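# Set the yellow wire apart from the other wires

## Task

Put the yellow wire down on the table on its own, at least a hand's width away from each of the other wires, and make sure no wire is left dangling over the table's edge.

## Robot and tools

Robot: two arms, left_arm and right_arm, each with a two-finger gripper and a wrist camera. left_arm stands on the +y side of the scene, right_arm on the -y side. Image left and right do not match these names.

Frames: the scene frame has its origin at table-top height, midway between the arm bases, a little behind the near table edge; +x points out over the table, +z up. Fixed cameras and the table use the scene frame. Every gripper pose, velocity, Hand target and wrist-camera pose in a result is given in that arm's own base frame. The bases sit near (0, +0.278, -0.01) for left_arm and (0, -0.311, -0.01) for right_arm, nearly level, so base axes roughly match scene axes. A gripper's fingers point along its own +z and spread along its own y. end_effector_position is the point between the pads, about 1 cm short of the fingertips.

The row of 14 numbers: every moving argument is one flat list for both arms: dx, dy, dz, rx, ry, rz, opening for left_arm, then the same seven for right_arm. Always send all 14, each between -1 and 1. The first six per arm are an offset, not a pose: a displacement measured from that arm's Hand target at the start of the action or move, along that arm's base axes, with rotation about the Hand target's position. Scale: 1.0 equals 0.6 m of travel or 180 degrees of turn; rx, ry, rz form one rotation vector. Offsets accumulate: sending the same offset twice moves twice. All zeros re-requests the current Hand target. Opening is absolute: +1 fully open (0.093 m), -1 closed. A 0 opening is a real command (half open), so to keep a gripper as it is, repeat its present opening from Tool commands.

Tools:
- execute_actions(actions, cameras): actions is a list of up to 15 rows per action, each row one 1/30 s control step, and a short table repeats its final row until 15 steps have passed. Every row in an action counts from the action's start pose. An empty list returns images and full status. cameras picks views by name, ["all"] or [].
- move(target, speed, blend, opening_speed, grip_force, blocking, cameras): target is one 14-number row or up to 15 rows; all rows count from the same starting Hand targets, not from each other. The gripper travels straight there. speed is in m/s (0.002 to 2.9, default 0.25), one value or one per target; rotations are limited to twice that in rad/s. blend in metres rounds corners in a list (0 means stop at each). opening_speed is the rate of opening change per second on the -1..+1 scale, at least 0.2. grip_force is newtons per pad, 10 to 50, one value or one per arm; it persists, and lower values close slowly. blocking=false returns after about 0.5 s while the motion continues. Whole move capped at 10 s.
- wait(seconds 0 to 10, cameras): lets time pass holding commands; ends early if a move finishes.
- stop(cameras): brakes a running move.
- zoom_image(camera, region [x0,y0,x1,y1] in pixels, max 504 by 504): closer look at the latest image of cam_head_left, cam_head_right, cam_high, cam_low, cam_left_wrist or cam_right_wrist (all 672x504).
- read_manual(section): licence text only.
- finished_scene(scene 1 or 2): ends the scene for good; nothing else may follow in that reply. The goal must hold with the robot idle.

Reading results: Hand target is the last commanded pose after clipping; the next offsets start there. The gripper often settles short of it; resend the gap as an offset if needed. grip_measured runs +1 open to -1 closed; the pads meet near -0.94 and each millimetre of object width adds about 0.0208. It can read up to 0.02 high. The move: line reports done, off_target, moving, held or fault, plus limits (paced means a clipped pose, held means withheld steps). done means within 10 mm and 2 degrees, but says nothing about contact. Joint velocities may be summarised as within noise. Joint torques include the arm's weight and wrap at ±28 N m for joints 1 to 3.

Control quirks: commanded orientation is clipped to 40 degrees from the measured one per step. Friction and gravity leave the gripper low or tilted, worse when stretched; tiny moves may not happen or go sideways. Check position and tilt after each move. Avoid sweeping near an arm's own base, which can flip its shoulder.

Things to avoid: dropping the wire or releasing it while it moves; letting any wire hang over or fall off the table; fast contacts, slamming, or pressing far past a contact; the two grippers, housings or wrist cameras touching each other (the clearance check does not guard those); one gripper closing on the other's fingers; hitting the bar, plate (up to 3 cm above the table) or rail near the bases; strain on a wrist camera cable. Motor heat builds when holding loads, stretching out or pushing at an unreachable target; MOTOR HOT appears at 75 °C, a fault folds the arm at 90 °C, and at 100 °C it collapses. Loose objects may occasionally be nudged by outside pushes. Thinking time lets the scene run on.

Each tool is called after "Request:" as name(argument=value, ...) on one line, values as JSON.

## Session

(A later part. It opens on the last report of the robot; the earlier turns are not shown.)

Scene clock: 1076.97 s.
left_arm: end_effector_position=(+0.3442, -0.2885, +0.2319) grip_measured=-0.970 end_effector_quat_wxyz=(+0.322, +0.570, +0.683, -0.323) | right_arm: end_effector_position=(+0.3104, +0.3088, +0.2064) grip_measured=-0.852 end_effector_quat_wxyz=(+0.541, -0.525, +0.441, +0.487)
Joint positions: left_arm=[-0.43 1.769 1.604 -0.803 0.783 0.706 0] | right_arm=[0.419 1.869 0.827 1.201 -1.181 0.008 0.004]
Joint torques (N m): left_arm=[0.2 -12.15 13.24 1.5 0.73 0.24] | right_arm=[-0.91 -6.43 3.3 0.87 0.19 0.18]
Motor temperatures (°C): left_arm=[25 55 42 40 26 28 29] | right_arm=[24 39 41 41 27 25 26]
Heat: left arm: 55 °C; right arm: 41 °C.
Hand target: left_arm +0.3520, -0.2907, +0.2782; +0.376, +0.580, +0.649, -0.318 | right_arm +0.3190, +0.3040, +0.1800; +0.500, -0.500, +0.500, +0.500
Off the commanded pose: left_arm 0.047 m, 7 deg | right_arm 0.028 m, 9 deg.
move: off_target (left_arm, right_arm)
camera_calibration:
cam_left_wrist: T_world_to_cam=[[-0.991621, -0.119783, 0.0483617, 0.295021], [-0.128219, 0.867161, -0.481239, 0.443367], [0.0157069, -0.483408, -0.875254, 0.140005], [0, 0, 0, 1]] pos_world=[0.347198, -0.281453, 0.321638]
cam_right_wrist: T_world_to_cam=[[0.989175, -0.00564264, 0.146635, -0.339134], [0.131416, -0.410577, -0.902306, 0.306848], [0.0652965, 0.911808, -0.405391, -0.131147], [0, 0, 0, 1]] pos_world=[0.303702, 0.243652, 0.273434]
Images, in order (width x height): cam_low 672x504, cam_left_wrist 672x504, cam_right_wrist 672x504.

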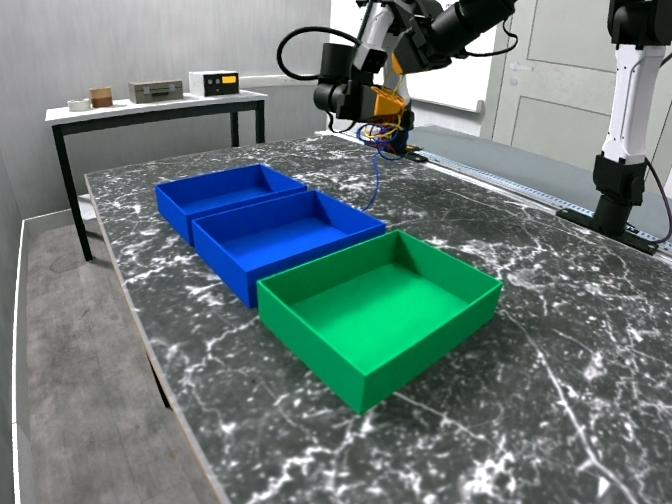

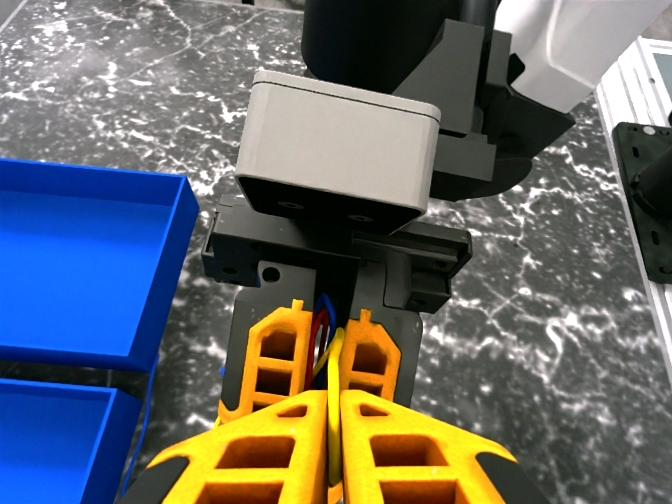

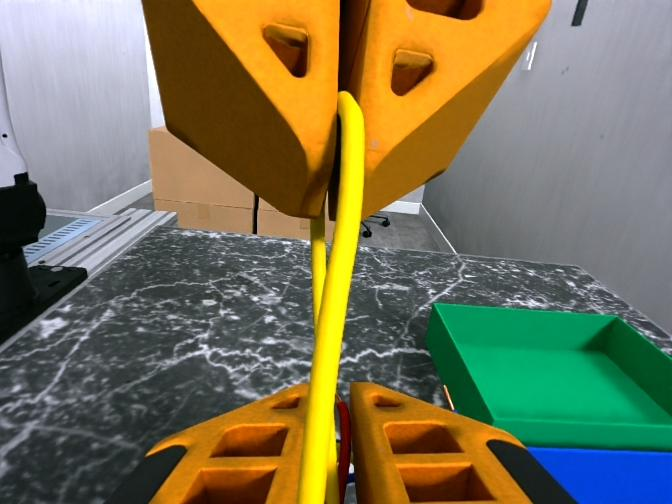

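Request:
move(target=[[0, 0, -0.1, 0, 0, 0, -1.0, 0, 0, 0, 0, 0, 0, -0.857], [0, 0, -0.1, 0, 0, 0, -1.0, 0, 0, 0, 0, 0, 0, 0.6]], speed=0.1, opening_speed=1.0, cameras=["cam_low", "cam_left_wrist", "cam_right_wrist"])

Scene clock: 1112.30 s.
left_arm: end_effector_position=(+0.3499, -0.2922, +0.1991) grip_measured=-0.970 end_effector_quat_wxyz=(+0.345, +0.577, +0.668, -0.320) | right_arm: end_effector_position=(+0.3124, +0.3076, +0.1865) grip_measured=+0.598 end_effector_quat_wxyz=(+0.505, -0.509, +0.483, +0.503)
Joint positions: left_arm=[-0.43 1.767 1.446 -0.596 0.791 0.713 0] | right_arm=[0.415 1.877 0.818 1.099 -1.18 0.008 0.074]
Joint torques (N m): left_arm=[0.18 -12.49 6.41 1.81 0.63 0.19] | right_arm=[-0.59 -7.38 4.86 1.72 0.08 -0.04]
Motor temperatures (°C): left_arm=[25 55 50 39 26 28 29] | right_arm=[24 39 40 37 27 25 26]
Heat: left arm: 55 °C; right arm: 40 °C.
Hand target: left_arm +0.3520, -0.2907, +0.2181; +0.376, +0.580, +0.649, -0.318 | right_arm +0.3190, +0.3040, +0.1800; +0.500, -0.500, +0.500, +0.500
Off the commanded pose: left_arm 0.019 m, 4 deg | right_arm 0.010 m, 2 deg.
move: off_target (left_arm)
camera_calibration:
cam_left_wrist: T_world_to_cam=[[-0.993868, -0.110529, 0.00319113, 0.314408], [-0.0967101, 0.854889, -0.509717, 0.422641], [0.0536107, -0.5069, -0.860336, 0.0863759], [0, 0, 0, 1]] pos_world=[0.348722, -0.282776, 0.288736]
cam_right_wrist: T_world_to_cam=[[0.999262, -0.00653159, 0.0378415, -0.320814], [0.030745, -0.454354, -0.890291, 0.330824], [0.0230084, 0.890797, -0.453818, -0.109496], [0, 0, 0, 1]] pos_world=[0.312925, 0.245754, 0.256978]
Images, in order (width x height): cam_low 672x504, cam_left_wrist 672x504, cam_right_wrist 672x504.

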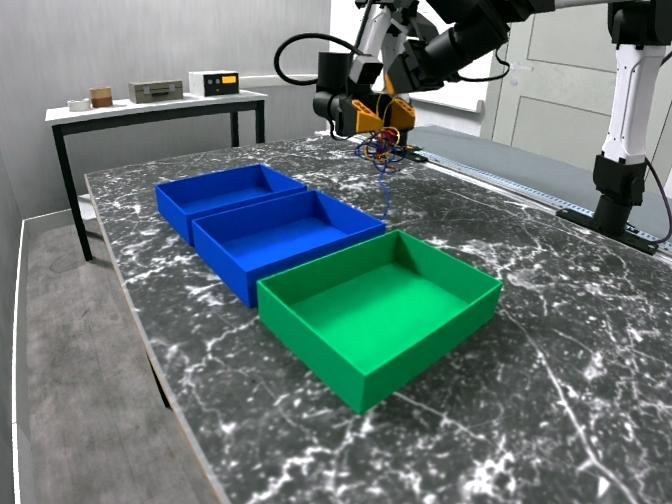

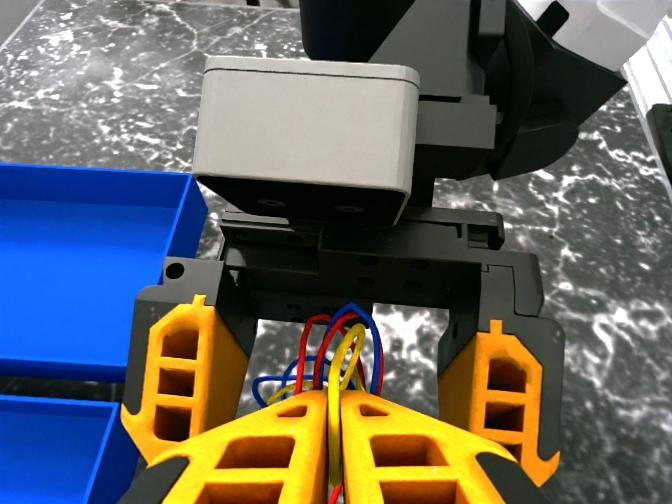

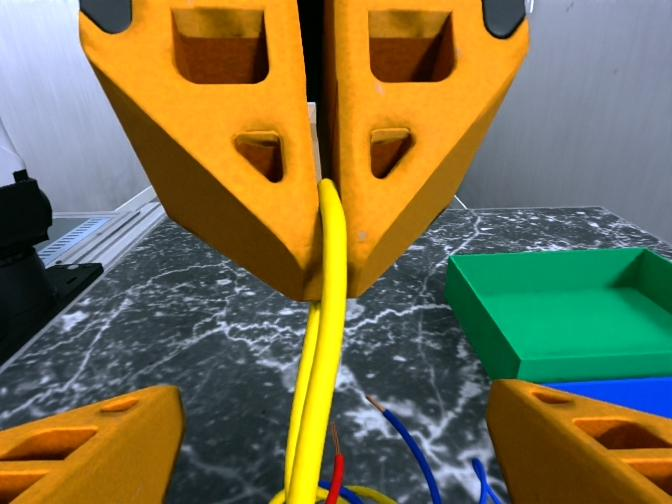

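Request:
move(target=[0, 0, 0, 0, 0, 0, -1.0, 0, -0.25, 0, 0, 0, 0, 1.0], speed=0.2, cameras=["cam_high", "cam_low", "cam_left_wrist", "cam_right_wrist"])

Scene clock: 1120.87 s.
left_arm: end_effector_position=(+0.3499, -0.2922, +0.1991) grip_measured=-0.970 end_effector_quat_wxyz=(+0.345, +0.577, +0.668, -0.320) | right_arm: end_effector_position=(+0.3227, +0.1577, +0.1701) grip_measured=+1.000 end_effector_quat_wxyz=(+0.503, -0.472, +0.527, +0.496)
Joint positions: left_arm=[-0.43 1.767 1.446 -0.596 0.791 0.713 0] | right_arm=[-0.033 1.805 0.667 1.099 -1.542 0.008 0.093]
Joint torques (N m): left_arm=[0.17 -12.53 6.46 1.82 0.62 0.19] | right_arm=[-0.24 -9.69 4.07 1.88 -0.26 -0.12]
Motor temperatures (°C): left_arm=[25 55 47 40 26 28 29] | right_arm=[24 41 40 38 27 25 26]
Heat: left arm: 55 °C; right arm: 41 °C.
Hand target: left_arm +0.3520, -0.2907, +0.2181; +0.376, +0.580, +0.649, -0.318 | right_arm +0.3190, +0.1540, +0.1800; +0.500, -0.500, +0.500, +0.500
Off the commanded pose: left_arm 0.019 m, 4 deg | right_arm 0.011 m, 4 deg.
joint sent to its limit (right arm) — joint 5 (wrist yaw), lower limit. The joint targets are off in position and orientation.
move: off_target (left_arm, right_arm)
camera_calibration:
cam_left_wrist: T_world_to_cam=[[-0.993868, -0.110529, 0.00319113, 0.314408], [-0.0967101, 0.854889, -0.509717, 0.422641], [0.0536107, -0.5069, -0.860336, 0.0863759], [0, 0, 0, 1]] pos_world=[0.348722, -0.282776, 0.288736]
cam_right_wrist: T_world_to_cam=[[0.995084, -0.0919188, -0.0368659, -0.303936], [-0.0756708, -0.465527, -0.881793, 0.282458], [0.0638912, 0.880247, -0.470194, 0.00770586], [0, 0, 0, 1]] pos_world=[0.323323, 0.0967715, 0.241488]
Images, in order (width x height): cam_high 672x504, cam_low 672x504, cam_left_wrist 672x504, cam_right_wrist 672x504.

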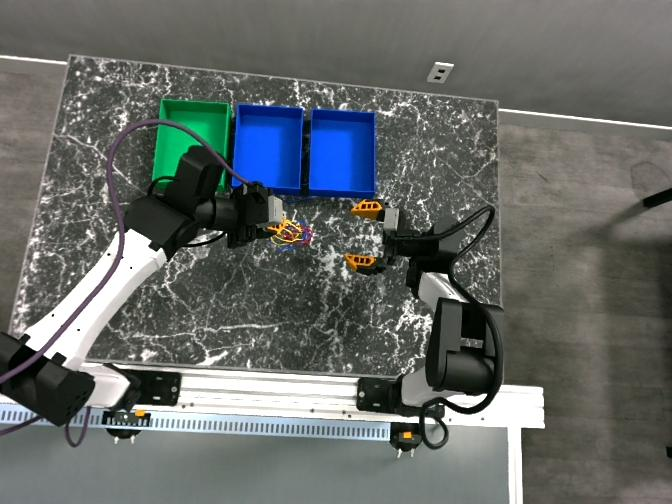

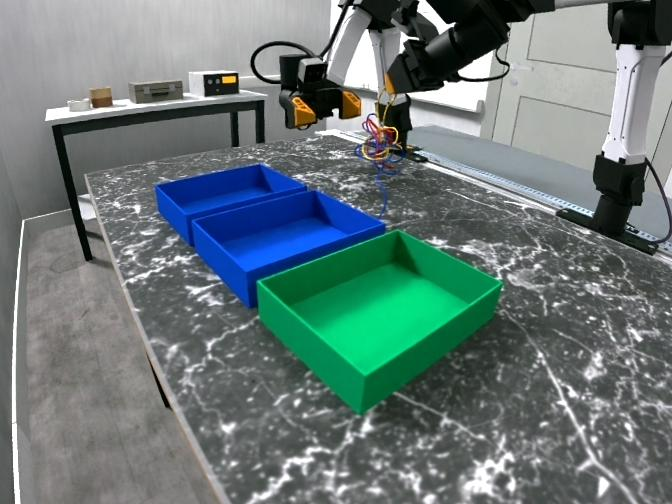

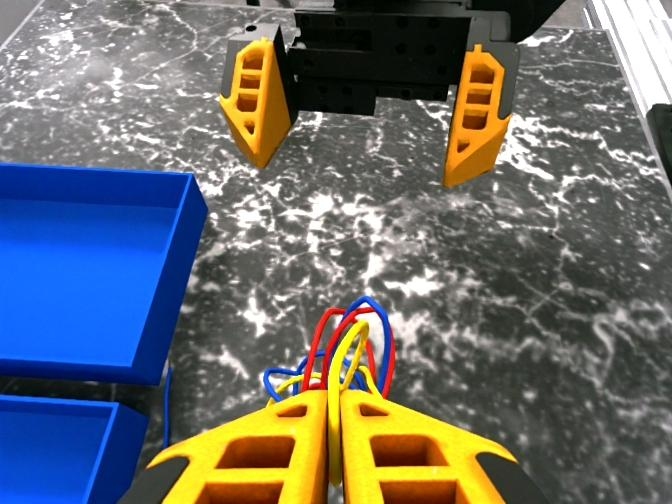

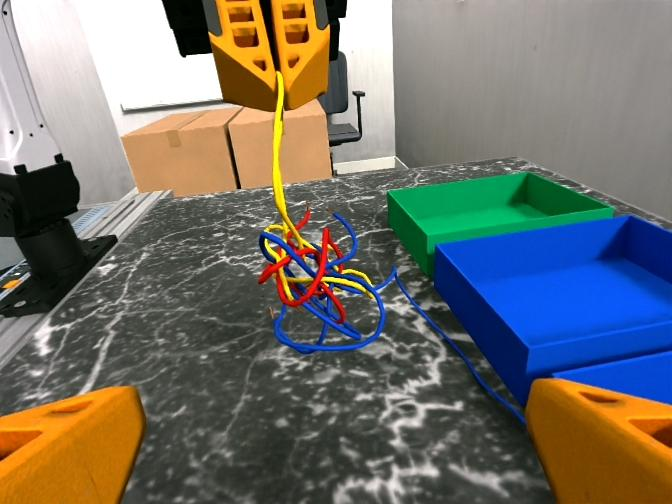

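Request:
zoom_image(camera="cam_right_wrist", region=[230, 180, 420, 370])

Request:
zoom_image(camera="cam_left_wrist", region=[230, 280, 430, 430])

Scaled by 2.653 from the camera's 672x504 image, which has a finer 960x720 frame.

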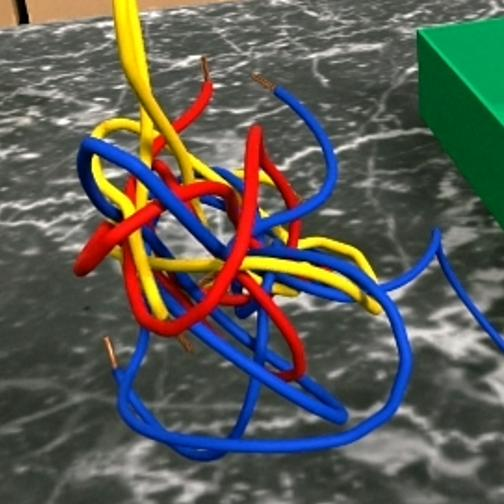

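Scaled by 2.520 from the camera's 672x504 image, which has a finer 960x720 frame.

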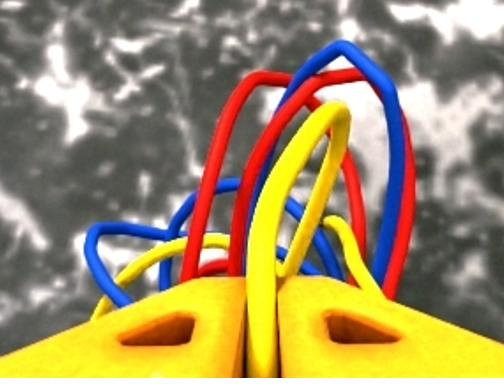

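Request:
move(target=[[0, 0, 0, 0, 0, 0, -1.0, 0.0183, 0.0, -0.12, 0, 0, 0, 1.0], [0, 0, 0, 0, 0, 0, -1.0, 0.0183, 0.18, -0.12, 0, 0, 0, 1.0]], speed=[0.15, 0.1], blend=[0.02, 0], cameras=["cam_low", "cam_right_wrist"])

Scene clock: 1172.17 s.
left_arm: end_effector_position=(+0.3499, -0.2922, +0.1991) grip_measured=-0.970 end_effector_quat_wxyz=(+0.345, +0.577, +0.668, -0.320) | right_arm: end_effector_position=(+0.3222, +0.2611, +0.1018) grip_measured=+1.000 end_effector_quat_wxyz=(+0.480, -0.498, +0.512, +0.510)
Joint positions: left_arm=[-0.43 1.767 1.446 -0.596 0.791 0.713 0] | right_arm=[0.278 2.116 0.744 1.294 -1.308 -0.031 0.093]
Joint torques (N m): left_arm=[0.18 -12.51 6.46 1.83 0.63 0.18] | right_arm=[0.72 -7.34 5.35 2.64 0.04 0.15]
Motor temperatures (°C): left_arm=[25 56 41 41 26 28 29] | right_arm=[24 47 39 41 27 25 26]
Heat: left arm: 56 °C; right arm: 47 °C.
Hand target: left_arm +0.3520, -0.2907, +0.2181; +0.376, +0.580, +0.649, -0.318 | right_arm +0.3300, +0.2620, +0.1080; +0.500, -0.500, +0.500, +0.500
Off the commanded pose: left_arm 0.019 m, 4 deg | right_arm 0.010 m, 3 deg.
move: off_target (left_arm, right_arm)
camera_calibration:
cam_right_wrist: T_world_to_cam=[[0.999321, -0.0148641, -0.033713, -0.318239], [-0.0366839, -0.486687, -0.872806, 0.262347], [-0.00343424, 0.87345, -0.486902, -0.0903276], [0, 0, 0, 1]] pos_world=[0.327337, 0.201847, 0.174269]
Images, in order (width x height): cam_low 672x504, cam_right_wrist 672x504.

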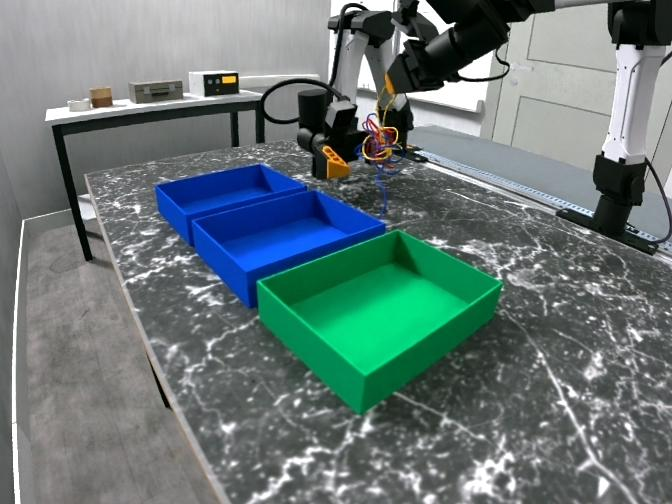

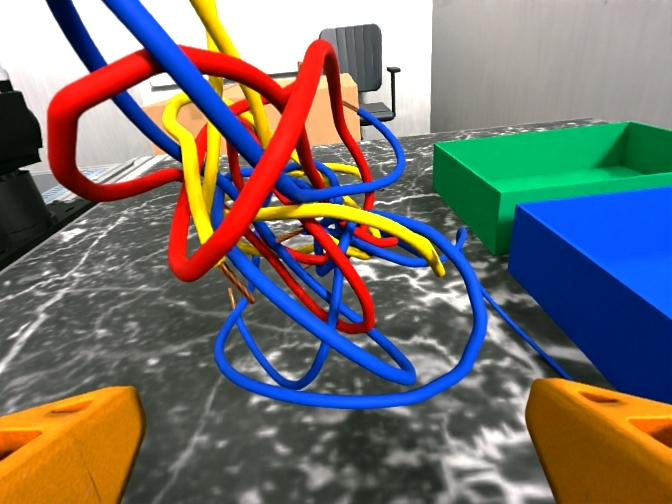

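Request:
move(target=[[0, 0, 0, 0, 0, 0, -1.0, 0, 0, 0.025, 0, 0, 0, 1.0], [0, 0, 0, 0, 0, 0, -1.0, 0, 0, 0.025, 0, 0, 0, -1.0]], speed=0.1, opening_speed=1.2, cameras=["cam_low", "cam_left_wrist", "cam_right_wrist"])

Scene clock: 1216.00 s.
left_arm: end_effector_position=(+0.3499, -0.2922, +0.1991) grip_measured=-0.970 end_effector_quat_wxyz=(+0.345, +0.577, +0.668, -0.320) | right_arm: end_effector_position=(+0.3224, +0.2611, +0.1018) grip_measured=-0.989 end_effector_quat_wxyz=(+0.476, -0.494, +0.516, +0.513)
Joint positions: left_arm=[-0.43 1.767 1.446 -0.596 0.791 0.713 0] | right_arm=[0.278 2.116 0.744 1.294 -1.307 -0.015 0]
Joint velocities: left_arm=[0.007 -0.002 -0.007 -0.154 0.037 -0.007 0] | right_arm=[within noise]
Joint torques (N m): left_arm=[0.17 -12.51 6.38 1.81 0.63 0.19] | right_arm=[0.62 -11.78 5.42 2.23 -0.04 0.18]
Motor temperatures (°C): left_arm=[25 56 39 42 26 28 29] | right_arm=[24 42 39 45 26 25 26]
Heat: left arm: 56 °C; right arm: 45 °C.
Hand target: left_arm +0.3520, -0.2907, +0.2181; +0.376, +0.580, +0.649, -0.318 | right_arm +0.3300, +0.2620, +0.1230; +0.500, -0.500, +0.500, +0.500
Off the commanded pose: left_arm 0.019 m, 4 deg | right_arm 0.023 m, 4 deg.
move: off_target (left_arm, right_arm); target 2's new opening was sent with right_arm's hand 0.023 m and 4 deg from that target
camera_calibration:
cam_left_wrist: T_world_to_cam=[[-0.993868, -0.110529, 0.00319113, 0.314408], [-0.0967101, 0.854889, -0.509717, 0.422641], [0.0536107, -0.5069, -0.860336, 0.0863759], [0, 0, 0, 1]] pos_world=[0.348722, -0.282776, 0.288736]
cam_right_wrist: T_world_to_cam=[[0.998655, -0.0159041, -0.0493504, -0.316291], [-0.0508445, -0.486905, -0.871974, 0.266842], [-0.010161, 0.87331, -0.487058, -0.0881133], [0, 0, 0, 1]] pos_world=[0.328537, 0.201846, 0.174154]
Images, in order (width x height): cam_low 672x504, cam_left_wrist 672x504, cam_right_wrist 672x504.

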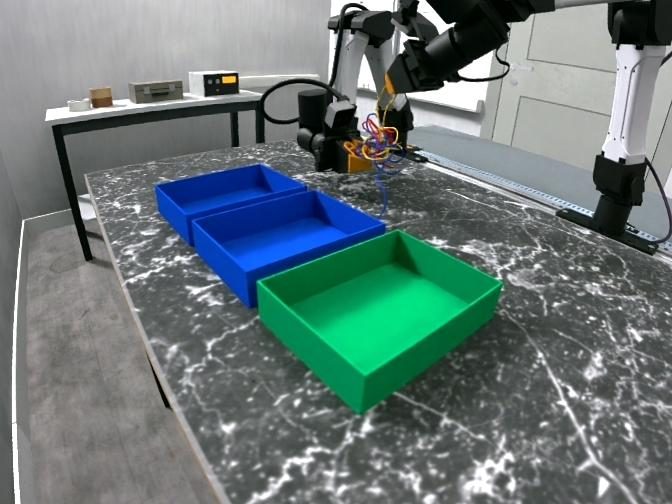

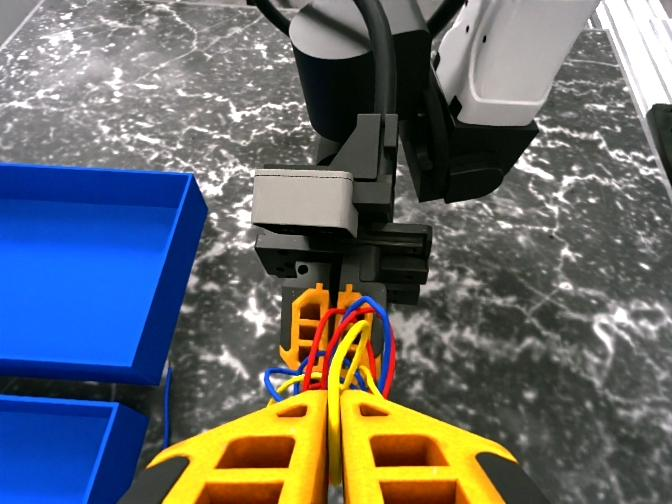

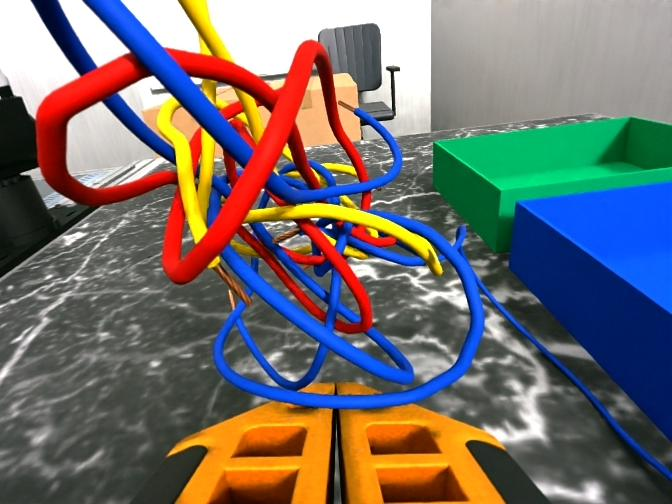

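Request:
move(target=[[0, 0, 0, 0, 0, 0, -1.0, 0, 0, 0.0, 0, 0, 0, 1.0], [0, 0, 0, 0, 0, 0, -1.0, 0, 0, 0.035, 0, 0, 0, 1.0]], speed=0.1, opening_speed=2.0, cameras=["cam_right_wrist"])

Scene clock: 1234.13 s.
left_arm: end_effector_position=(+0.3499, -0.2922, +0.1991) grip_measured=-0.970 end_effector_quat_wxyz=(+0.345, +0.577, +0.668, -0.320) | right_arm: end_effector_position=(+0.3241, +0.2615, +0.1294) grip_measured=+1.000 end_effector_quat_wxyz=(+0.494, -0.502, +0.499, +0.505)
Joint positions: left_arm=[-0.43 1.767 1.446 -0.596 0.791 0.713 0] | right_arm=[0.278 2.041 0.752 1.283 -1.306 0.001 0.093]
Joint torques (N m): left_arm=[0.14 -12.52 6.42 1.82 0.62 0.19] | right_arm=[0.65 -11.41 5.72 1.64 0.02 0.18]
Motor temperatures (°C): left_arm=[25 56 39 42 26 28 29] | right_arm=[24 45 39 44 26 25 26]
Heat: left arm: 56 °C; right arm: 45 °C.
Hand target: left_arm +0.3520, -0.2907, +0.2181; +0.376, +0.580, +0.649, -0.318 | right_arm +0.3300, +0.2620, +0.1440; +0.500, -0.500, +0.500, +0.500
Off the commanded pose: left_arm 0.019 m, 4 deg | right_arm 0.016 m, 1 deg.
move: off_target (left_arm, right_arm)
camera_calibration:
cam_right_wrist: T_world_to_cam=[[0.999853, -0.0168756, 0.00294692, -0.323493], [-0.00533095, -0.469987, -0.882657, 0.273529], [0.0162804, 0.882512, -0.470008, -0.0882133], [0, 0, 0, 1]] pos_world=[0.326339, 0.200945, 0.200925]
Images, in order (width x height): cam_right_wrist 672x504.

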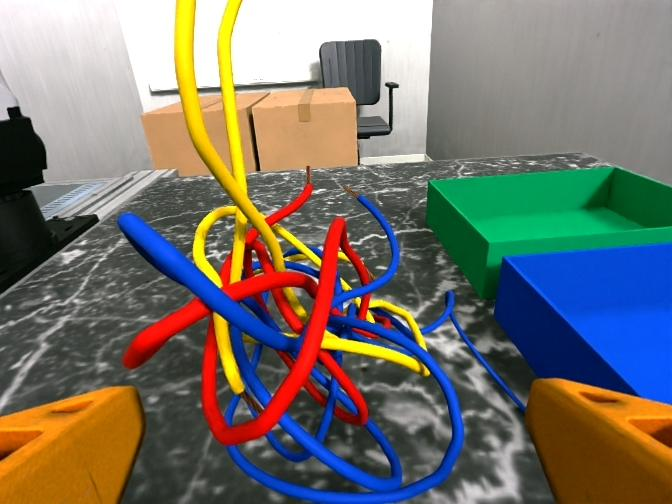

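Request:
move(target=[0, 0, 0, 0, 0, 0, -1.0, 0, 0, -0.037, 0, 0, 0, 1.0], speed=0.06, cameras=["cam_right_wrist"])

Scene clock: 1242.77 s.
left_arm: end_effector_position=(+0.3499, -0.2922, +0.1991) grip_measured=-0.970 end_effector_quat_wxyz=(+0.345, +0.577, +0.668, -0.320) | right_arm: end_effector_position=(+0.3244, +0.2616, +0.1188) grip_measured=+1.000 end_effector_quat_wxyz=(+0.485, -0.496, +0.508, +0.510)
Joint positions: left_arm=[-0.43 1.767 1.446 -0.596 0.791 0.713 0] | right_arm=[0.278 2.07 0.752 1.282 -1.306 0.002 0.093]
Joint torques (N m): left_arm=[0.16 -12.57 6.41 1.83 0.62 0.2] | right_arm=[0.47 -7.46 5.09 2.27 0.02 -0.12]
Motor temperatures (°C): left_arm=[25 57 39 42 26 28 29] | right_arm=[24 48 39 43 26 25 26]
Heat: left arm: 57 °C; right arm: 48 °C.
Hand target: left_arm +0.3520, -0.2907, +0.2181; +0.376, +0.580, +0.649, -0.318 | right_arm +0.3300, +0.2620, +0.1218; +0.500, -0.500, +0.500, +0.500
Off the commanded pose: left_arm 0.019 m, 4 deg | right_arm 0.006 m, 2 deg.
move: off_target (left_arm)
camera_calibration:
cam_right_wrist: T_world_to_cam=[[0.999491, -0.0173402, -0.0267737, -0.320072], [-0.0318039, -0.47712, -0.878263, 0.274093], [0.00245501, 0.878667, -0.477429, -0.0868585], [0, 0, 0, 1]] pos_world=[0.32884, 0.201545, 0.190688]
Images, in order (width x height): cam_right_wrist 672x504.

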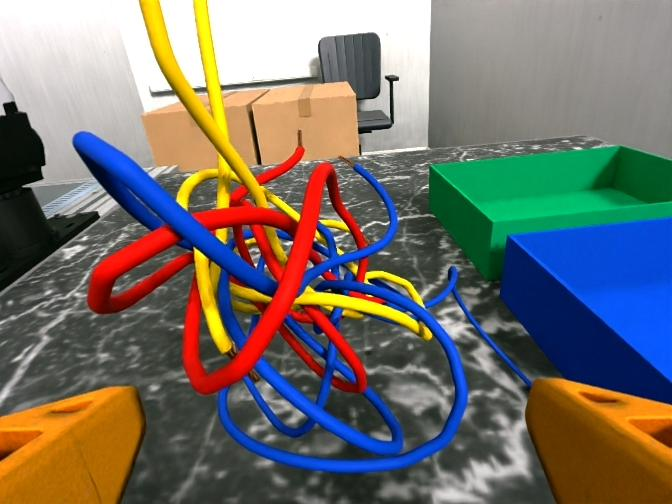

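Request:
move(target=[0, 0, 0, 0, 0, 0, -1.0, 0, 0, 0, 0, 0, 0, -1.0], opening_speed=1.2, cameras=["cam_low", "cam_left_wrist", "cam_right_wrist"])

Scene clock: 1262.23 s.
left_arm: end_effector_position=(+0.3499, -0.2922, +0.1991) grip_measured=-0.970 end_effector_quat_wxyz=(+0.345, +0.577, +0.668, -0.320) | right_arm: end_effector_position=(+0.3244, +0.2616, +0.1188) grip_measured=-0.984 end_effector_quat_wxyz=(+0.485, -0.496, +0.508, +0.510)
Joint positions: left_arm=[-0.43 1.767 1.446 -0.596 0.791 0.713 0] | right_arm=[0.278 2.07 0.752 1.282 -1.306 0.002 0]
Joint torques (N m): left_arm=[0.16 -12.49 6.42 1.82 0.62 0.19] | right_arm=[0.7 -7.5 5.08 2.3 0.04 -0.14]
Motor temperatures (°C): left_arm=[25 57 39 42 26 28 29] | right_arm=[24 47 39 45 26 25 26]
Heat: left arm: 57 °C; right arm: 47 °C.
Hand target: left_arm +0.3520, -0.2907, +0.2181; +0.376, +0.580, +0.649, -0.318 | right_arm +0.3300, +0.2620, +0.1218; +0.500, -0.500, +0.500, +0.500
Off the commanded pose: left_arm 0.019 m, 4 deg | right_arm 0.006 m, 2 deg.
move: off_target (left_arm)
camera_calibration:
cam_left_wrist: T_world_to_cam=[[-0.993868, -0.110529, 0.00319113, 0.314408], [-0.0967101, 0.854889, -0.509717, 0.422641], [0.0536107, -0.5069, -0.860336, 0.0863759], [0, 0, 0, 1]] pos_world=[0.348722, -0.282776, 0.288736]
cam_right_wrist: T_world_to_cam=[[0.999491, -0.0173402, -0.0267737, -0.320072], [-0.0318039, -0.47712, -0.878263, 0.274093], [0.00245501, 0.878667, -0.477429, -0.0868585], [0, 0, 0, 1]] pos_world=[0.32884, 0.201545, 0.190688]
Images, in order (width x height): cam_low 672x504, cam_left_wrist 672x504, cam_right_wrist 672x504.

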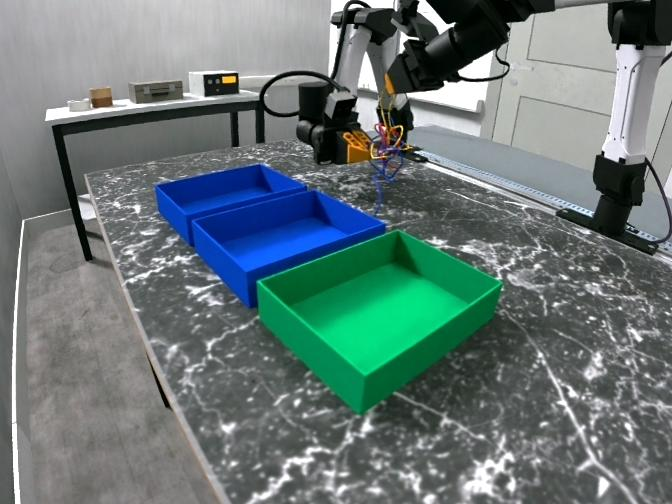

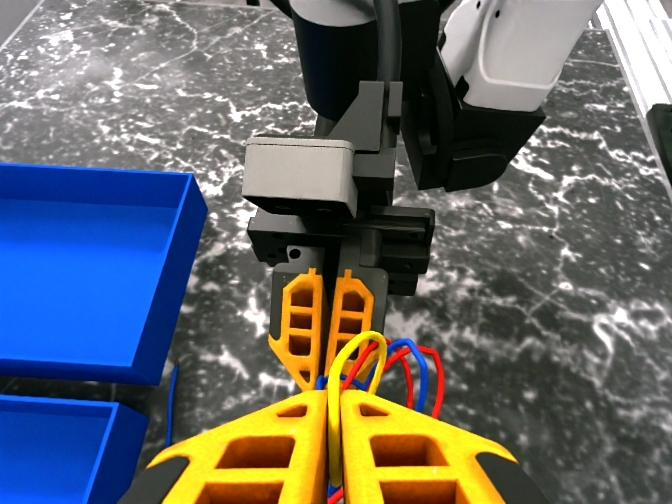

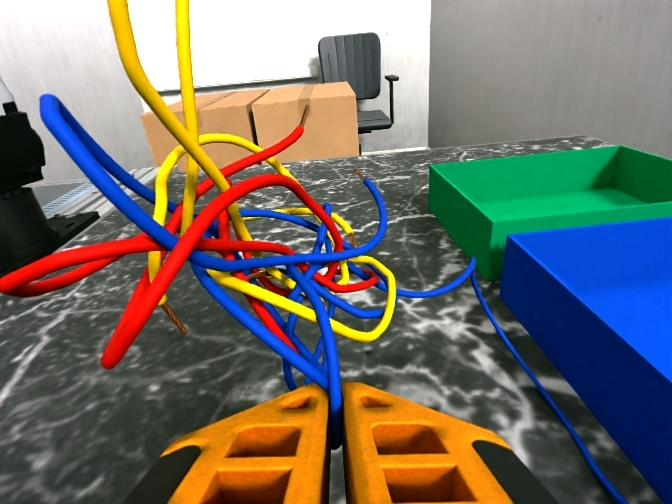

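Request:
move(target=[0, 0, 0, 0, 0, 0, -1.0, 0, -0.2, 0, 0, 0, 0, -1.0], speed=0.08, cameras=["cam_high", "cam_low", "cam_left_wrist", "cam_right_wrist"])

Scene clock: 1269.07 s.
left_arm: end_effector_position=(+0.3494, -0.2920, +0.1980) grip_measured=-0.970 end_effector_quat_wxyz=(+0.343, +0.576, +0.669, -0.320) | right_arm: end_effector_position=(+0.3279, +0.1511, +0.1121) grip_measured=-0.984 end_effector_quat_wxyz=(+0.501, -0.464, +0.534, +0.498)
Joint positions: left_arm=[-0.43 1.767 1.443 -0.596 0.791 0.713 0] | right_arm=[-0.053 2.035 0.65 1.282 -1.551 -0.035 0]
Joint torques (N m): left_arm=[0.18 -12.56 6.69 1.81 0.64 0.19] | right_arm=[-1.72 -10.22 2.93 2.01 -0.2 -0.24]
Motor temperatures (°C): left_arm=[25 57 39 42 26 28 29] | right_arm=[24 47 39 45 26 25 26]
Heat: left arm: 57 °C; right arm: 47 °C.
Hand target: left_arm +0.3520, -0.2907, +0.2181; +0.376, +0.580, +0.649, -0.318 | right_arm +0.3300, +0.1420, +0.1218; +0.500, -0.500, +0.500, +0.500
Off the commanded pose: left_arm 0.020 m, 4 deg | right_arm 0.013 m, 6 deg.
joint sent to its limit (right arm) — joint 5 (wrist yaw), lower limit. The joint targets are off in position and orientation.
move: off_target (left_arm, right_arm)
camera_calibration:
cam_left_wrist: T_world_to_cam=[[-0.993859, -0.110498, 0.00580834, 0.313365], [-0.0980918, 0.855549, -0.508344, 0.422181], [0.0512018, -0.505792, -0.861135, 0.0867965], [0, 0, 0, 1]] pos_world=[0.348409, -0.282669, 0.287536]
cam_right_wrist: T_world_to_cam=[[0.993095, -0.102631, -0.0568319, -0.307375], [-0.0983467, -0.464199, -0.880254, 0.235698], [0.06396, 0.879765, -0.471087, -0.0140901], [0, 0, 0, 1]] pos_world=[0.329334, 0.0902604, 0.183368]
Images, in order (width x height): cam_high 672x504, cam_low 672x504, cam_left_wrist 672x504, cam_right_wrist 672x504.

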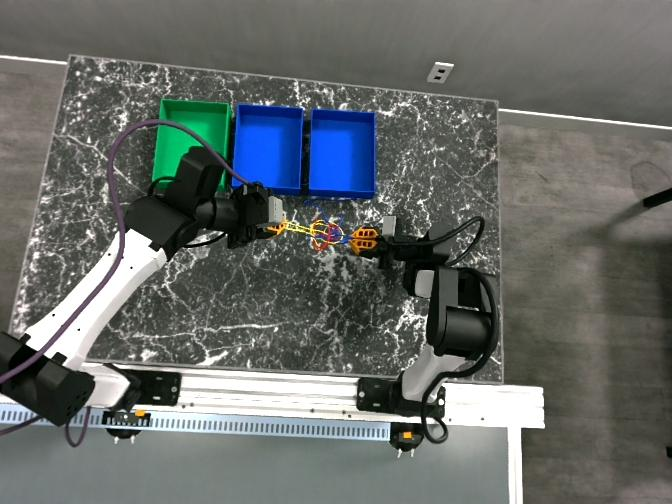

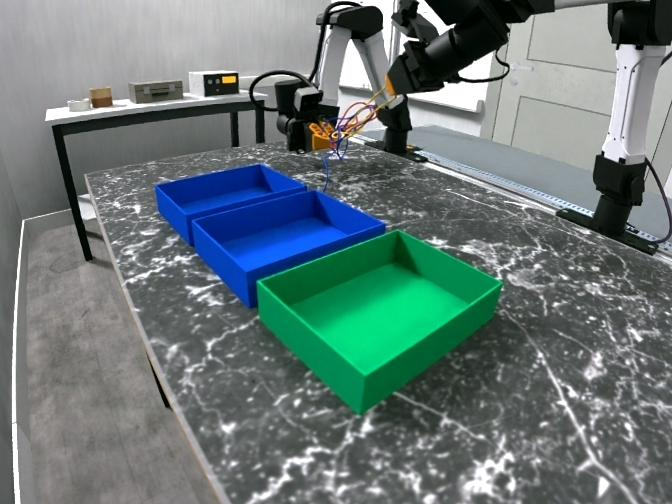

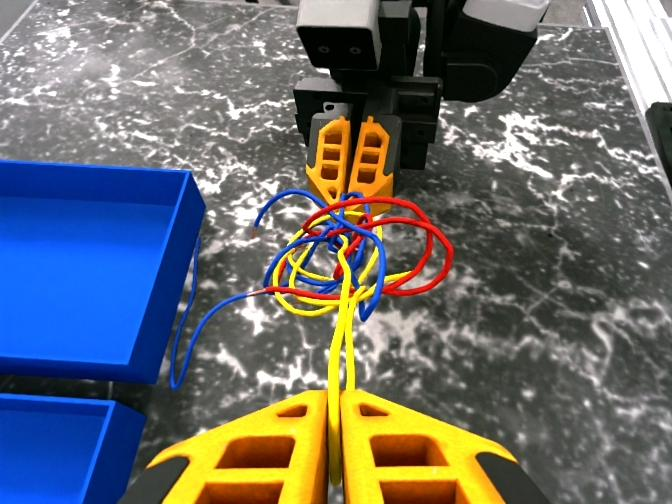

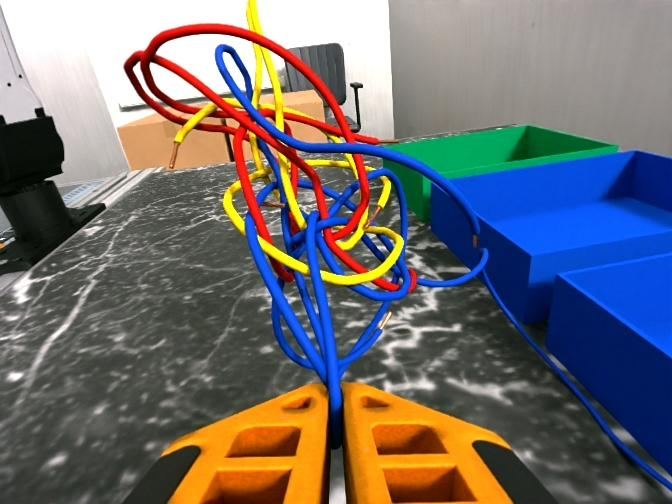

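Request:
zoom_image(camera="cam_left_wrist", region=[220, 170, 470, 400])

Request:
zoom_image(camera="cam_right_wrist", region=[100, 0, 500, 400])

Scaled by 2.016 from the camera's 672x504 image, which has a finer 960x720 frame.

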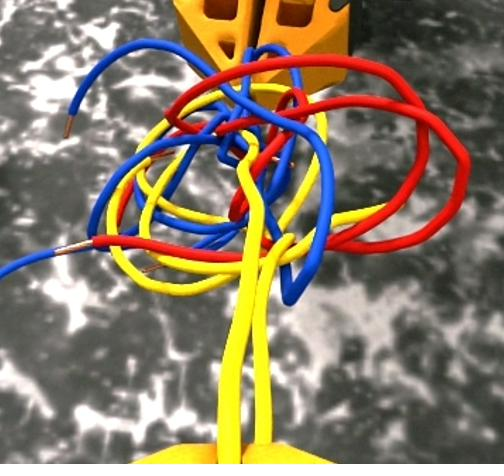

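Scaled by 1.260 from the camera's 672x504 image, which has a finer 960x720 frame.

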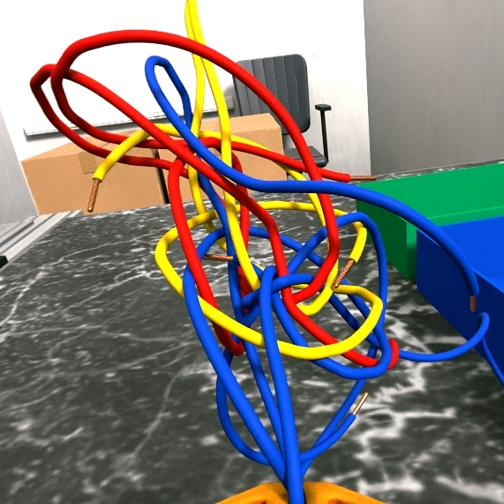

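Request:
move(target=[0, 0.1, 0.03, 0, 0, 0, -1.0, 0, 0, 0, 0, 0, 0, -1.0], speed=0.06, cameras=["cam_high", "cam_low", "cam_left_wrist", "cam_right_wrist"])

Scene clock: 1296.73 s.
left_arm: end_effector_position=(+0.3471, -0.2488, +0.1963) grip_measured=-0.970 end_effector_quat_wxyz=(+0.333, +0.584, +0.661, -0.333) | right_arm: end_effector_position=(+0.3269, +0.1536, +0.1182) grip_measured=-0.984 end_effector_quat_wxyz=(+0.509, -0.477, +0.523, +0.490)
Joint positions: left_arm=[-0.312 1.755 1.443 -0.757 0.885 0.893 0] | right_arm=[-0.046 2.021 0.65 1.308 -1.551 -0.036 0]
Joint torques (N m): left_arm=[3.14 -15.31 9.69 0.99 0.69 0.28] | right_arm=[-2.25 -8.55 2.8 1.88 -0.13 -0.15]
Motor temperatures (°C): left_arm=[25 57 40 42 26 28 29] | right_arm=[24 50 38 44 26 25 27]
Heat: left arm: 57 °C; right arm: 50 °C.
Hand target: left_arm +0.3520, -0.2307, +0.2361; +0.376, +0.580, +0.649, -0.318 | right_arm +0.3302, +0.1428, +0.1215; +0.523, -0.475, +0.524, +0.475 (not the last commanded pose)
Off the commanded pose: left_arm 0.044 m, 5 deg | right_arm 0.013 m, 4 deg.
move: off_target (left_arm, right_arm)
camera_calibration:
cam_left_wrist: T_world_to_cam=[[-0.996719, -0.0769218, 0.025193, 0.321431], [-0.078953, 0.855352, -0.511996, 0.378164], [0.0178348, -0.512305, -0.858618, 0.116872], [0, 0, 0, 1]] pos_world=[0.348149, -0.238864, 0.285869]
cam_right_wrist: T_world_to_cam=[[0.995334, -0.0950831, -0.0164226, -0.312362], [-0.0591299, -0.466547, -0.882518, 0.229925], [0.0762506, 0.879371, -0.469992, -0.0173963], [0, 0, 0, 1]] pos_world=[0.325827, 0.0928683, 0.189607]
Images, in order (width x height): cam_high 672x504, cam_low 672x504, cam_left_wrist 672x504, cam_right_wrist 672x504.

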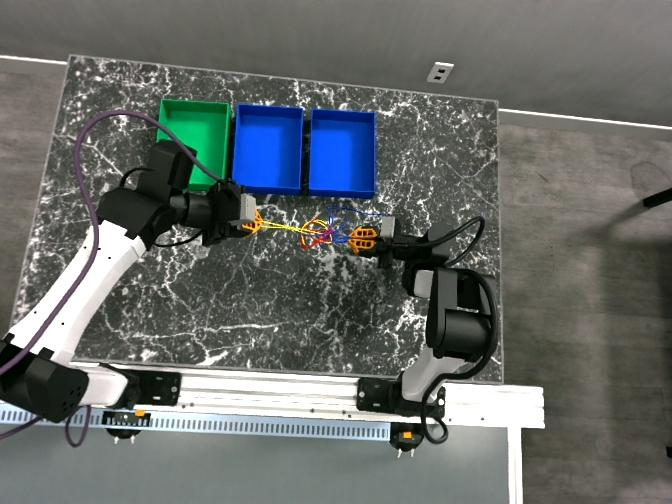

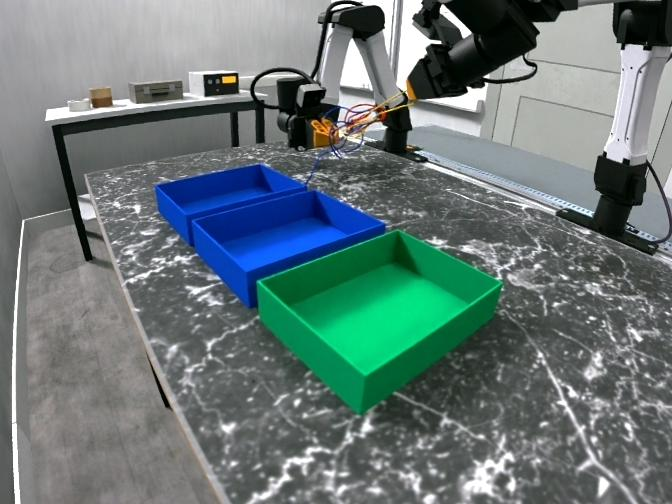

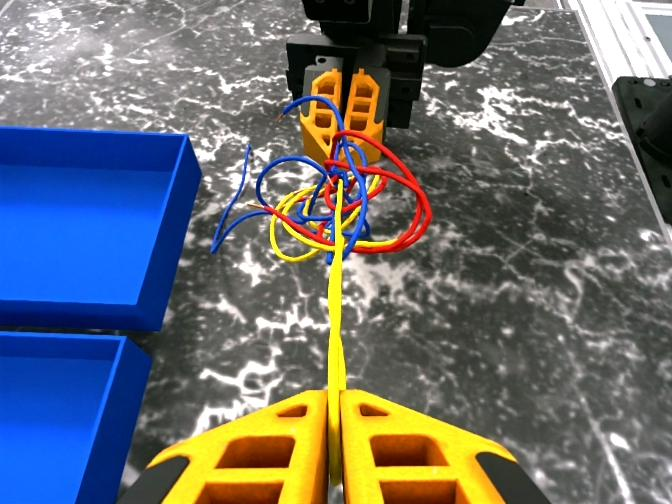

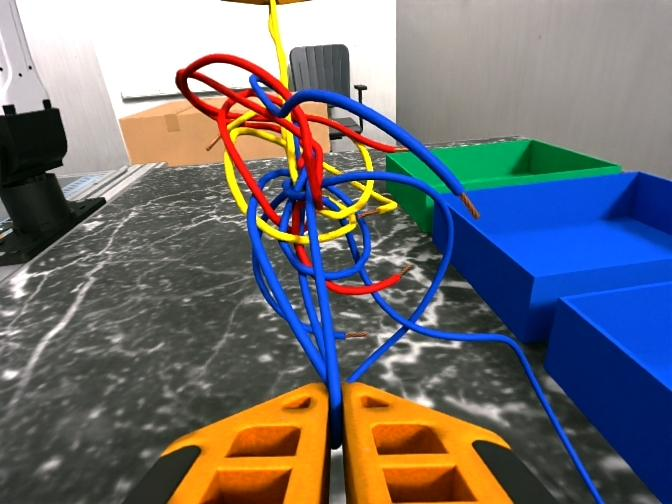

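Request:
zoom_image(camera="cam_right_wrist", region=[160, 20, 500, 400])

Request:
zoom_image(camera="cam_left_wrist", region=[230, 80, 460, 280])

Scaled by 1.326 from the camera's 672x504 image, which has a finer 960x720 frame.

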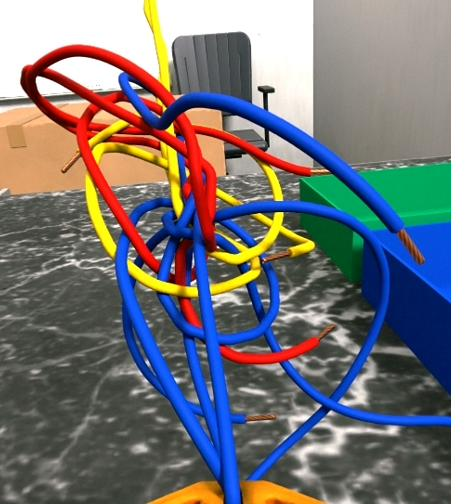

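Scaled by 2.191 from the camera's 672x504 image, which has a finer 960x720 frame.

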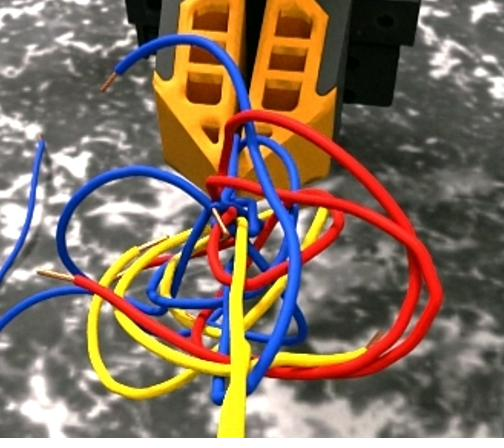

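Request:
wait(seconds=3, cameras=["cam_left_wrist", "cam_right_wrist"])

Scene clock: 1327.10 s.
left_arm: end_effector_position=(+0.3471, -0.2488, +0.1963) grip_measured=-0.970 end_effector_quat_wxyz=(+0.333, +0.584, +0.661, -0.333) | right_arm: end_effector_position=(+0.3269, +0.1536, +0.1182) grip_measured=-0.984 end_effector_quat_wxyz=(+0.509, -0.477, +0.523, +0.490)
Joint positions: left_arm=[-0.312 1.755 1.443 -0.757 0.885 0.893 0] | right_arm=[-0.046 2.021 0.65 1.308 -1.551 -0.036 0]
Joint torques (N m): left_arm=[3.14 -15.28 9.68 0.98 0.7 0.27] | right_arm=[-2.48 -8.62 2.82 1.87 -0.22 -0.11]
Motor temperatures (°C): left_arm=[26 63 44 39 26 28 29] | right_arm=[25 46 37 42 26 25 27]
Heat: left arm: 63 °C; right arm: 46 °C.
Hand target: left_arm +0.3520, -0.2307, +0.2361; +0.376, +0.580, +0.649, -0.318 | right_arm +0.3302, +0.1428, +0.1215; +0.523, -0.475, +0.524, +0.475 (not the last commanded pose)
Tool commands: left_gripper/opening=-1.0 right_gripper/opening=-1.0
Off the commanded pose: left_arm 0.044 m, 5 deg | right_arm 0.013 m, 4 deg.
wait: 3.00 s; at rest from the start
camera_calibration:
cam_left_wrist: T_world_to_cam=[[-0.99674, -0.07676, 0.0248617, 0.321473], [-0.078644, 0.855367, -0.512019, 0.378058], [0.0180367, -0.512305, -0.858614, 0.116802], [0, 0, 0, 1]] pos_world=[0.34805, -0.238864, 0.285869]
cam_right_wrist: T_world_to_cam=[[0.995334, -0.0950831, -0.0164226, -0.312362], [-0.0591299, -0.466547, -0.882518, 0.229925], [0.0762506, 0.879371, -0.469992, -0.0173963], [0, 0, 0, 1]] pos_world=[0.325827, 0.0928683, 0.189607]
Images, in order (width x height): cam_left_wrist 672x504, cam_right_wrist 672x504.

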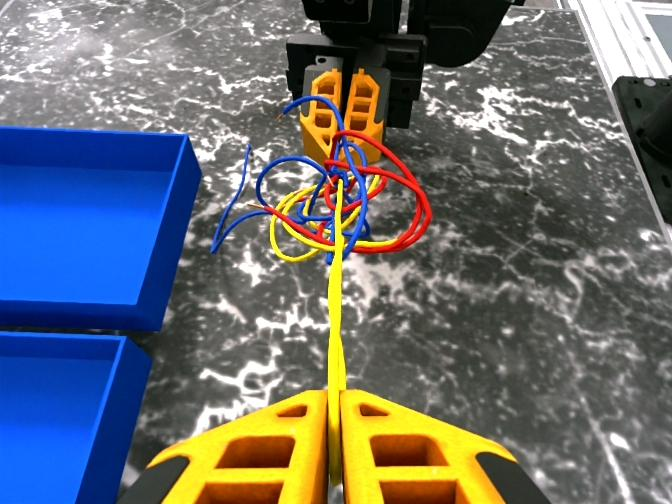

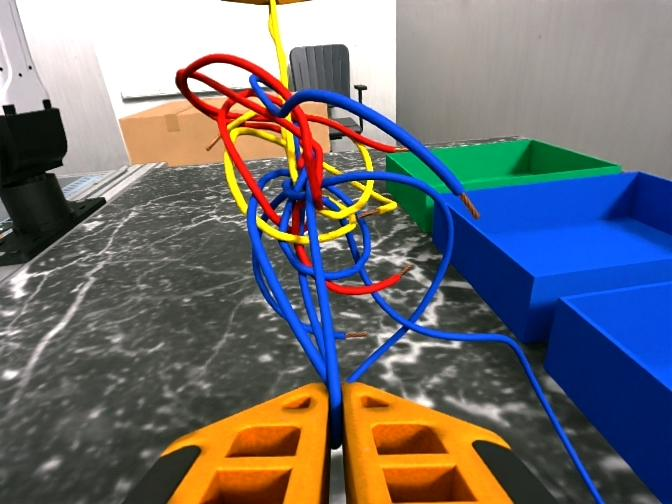

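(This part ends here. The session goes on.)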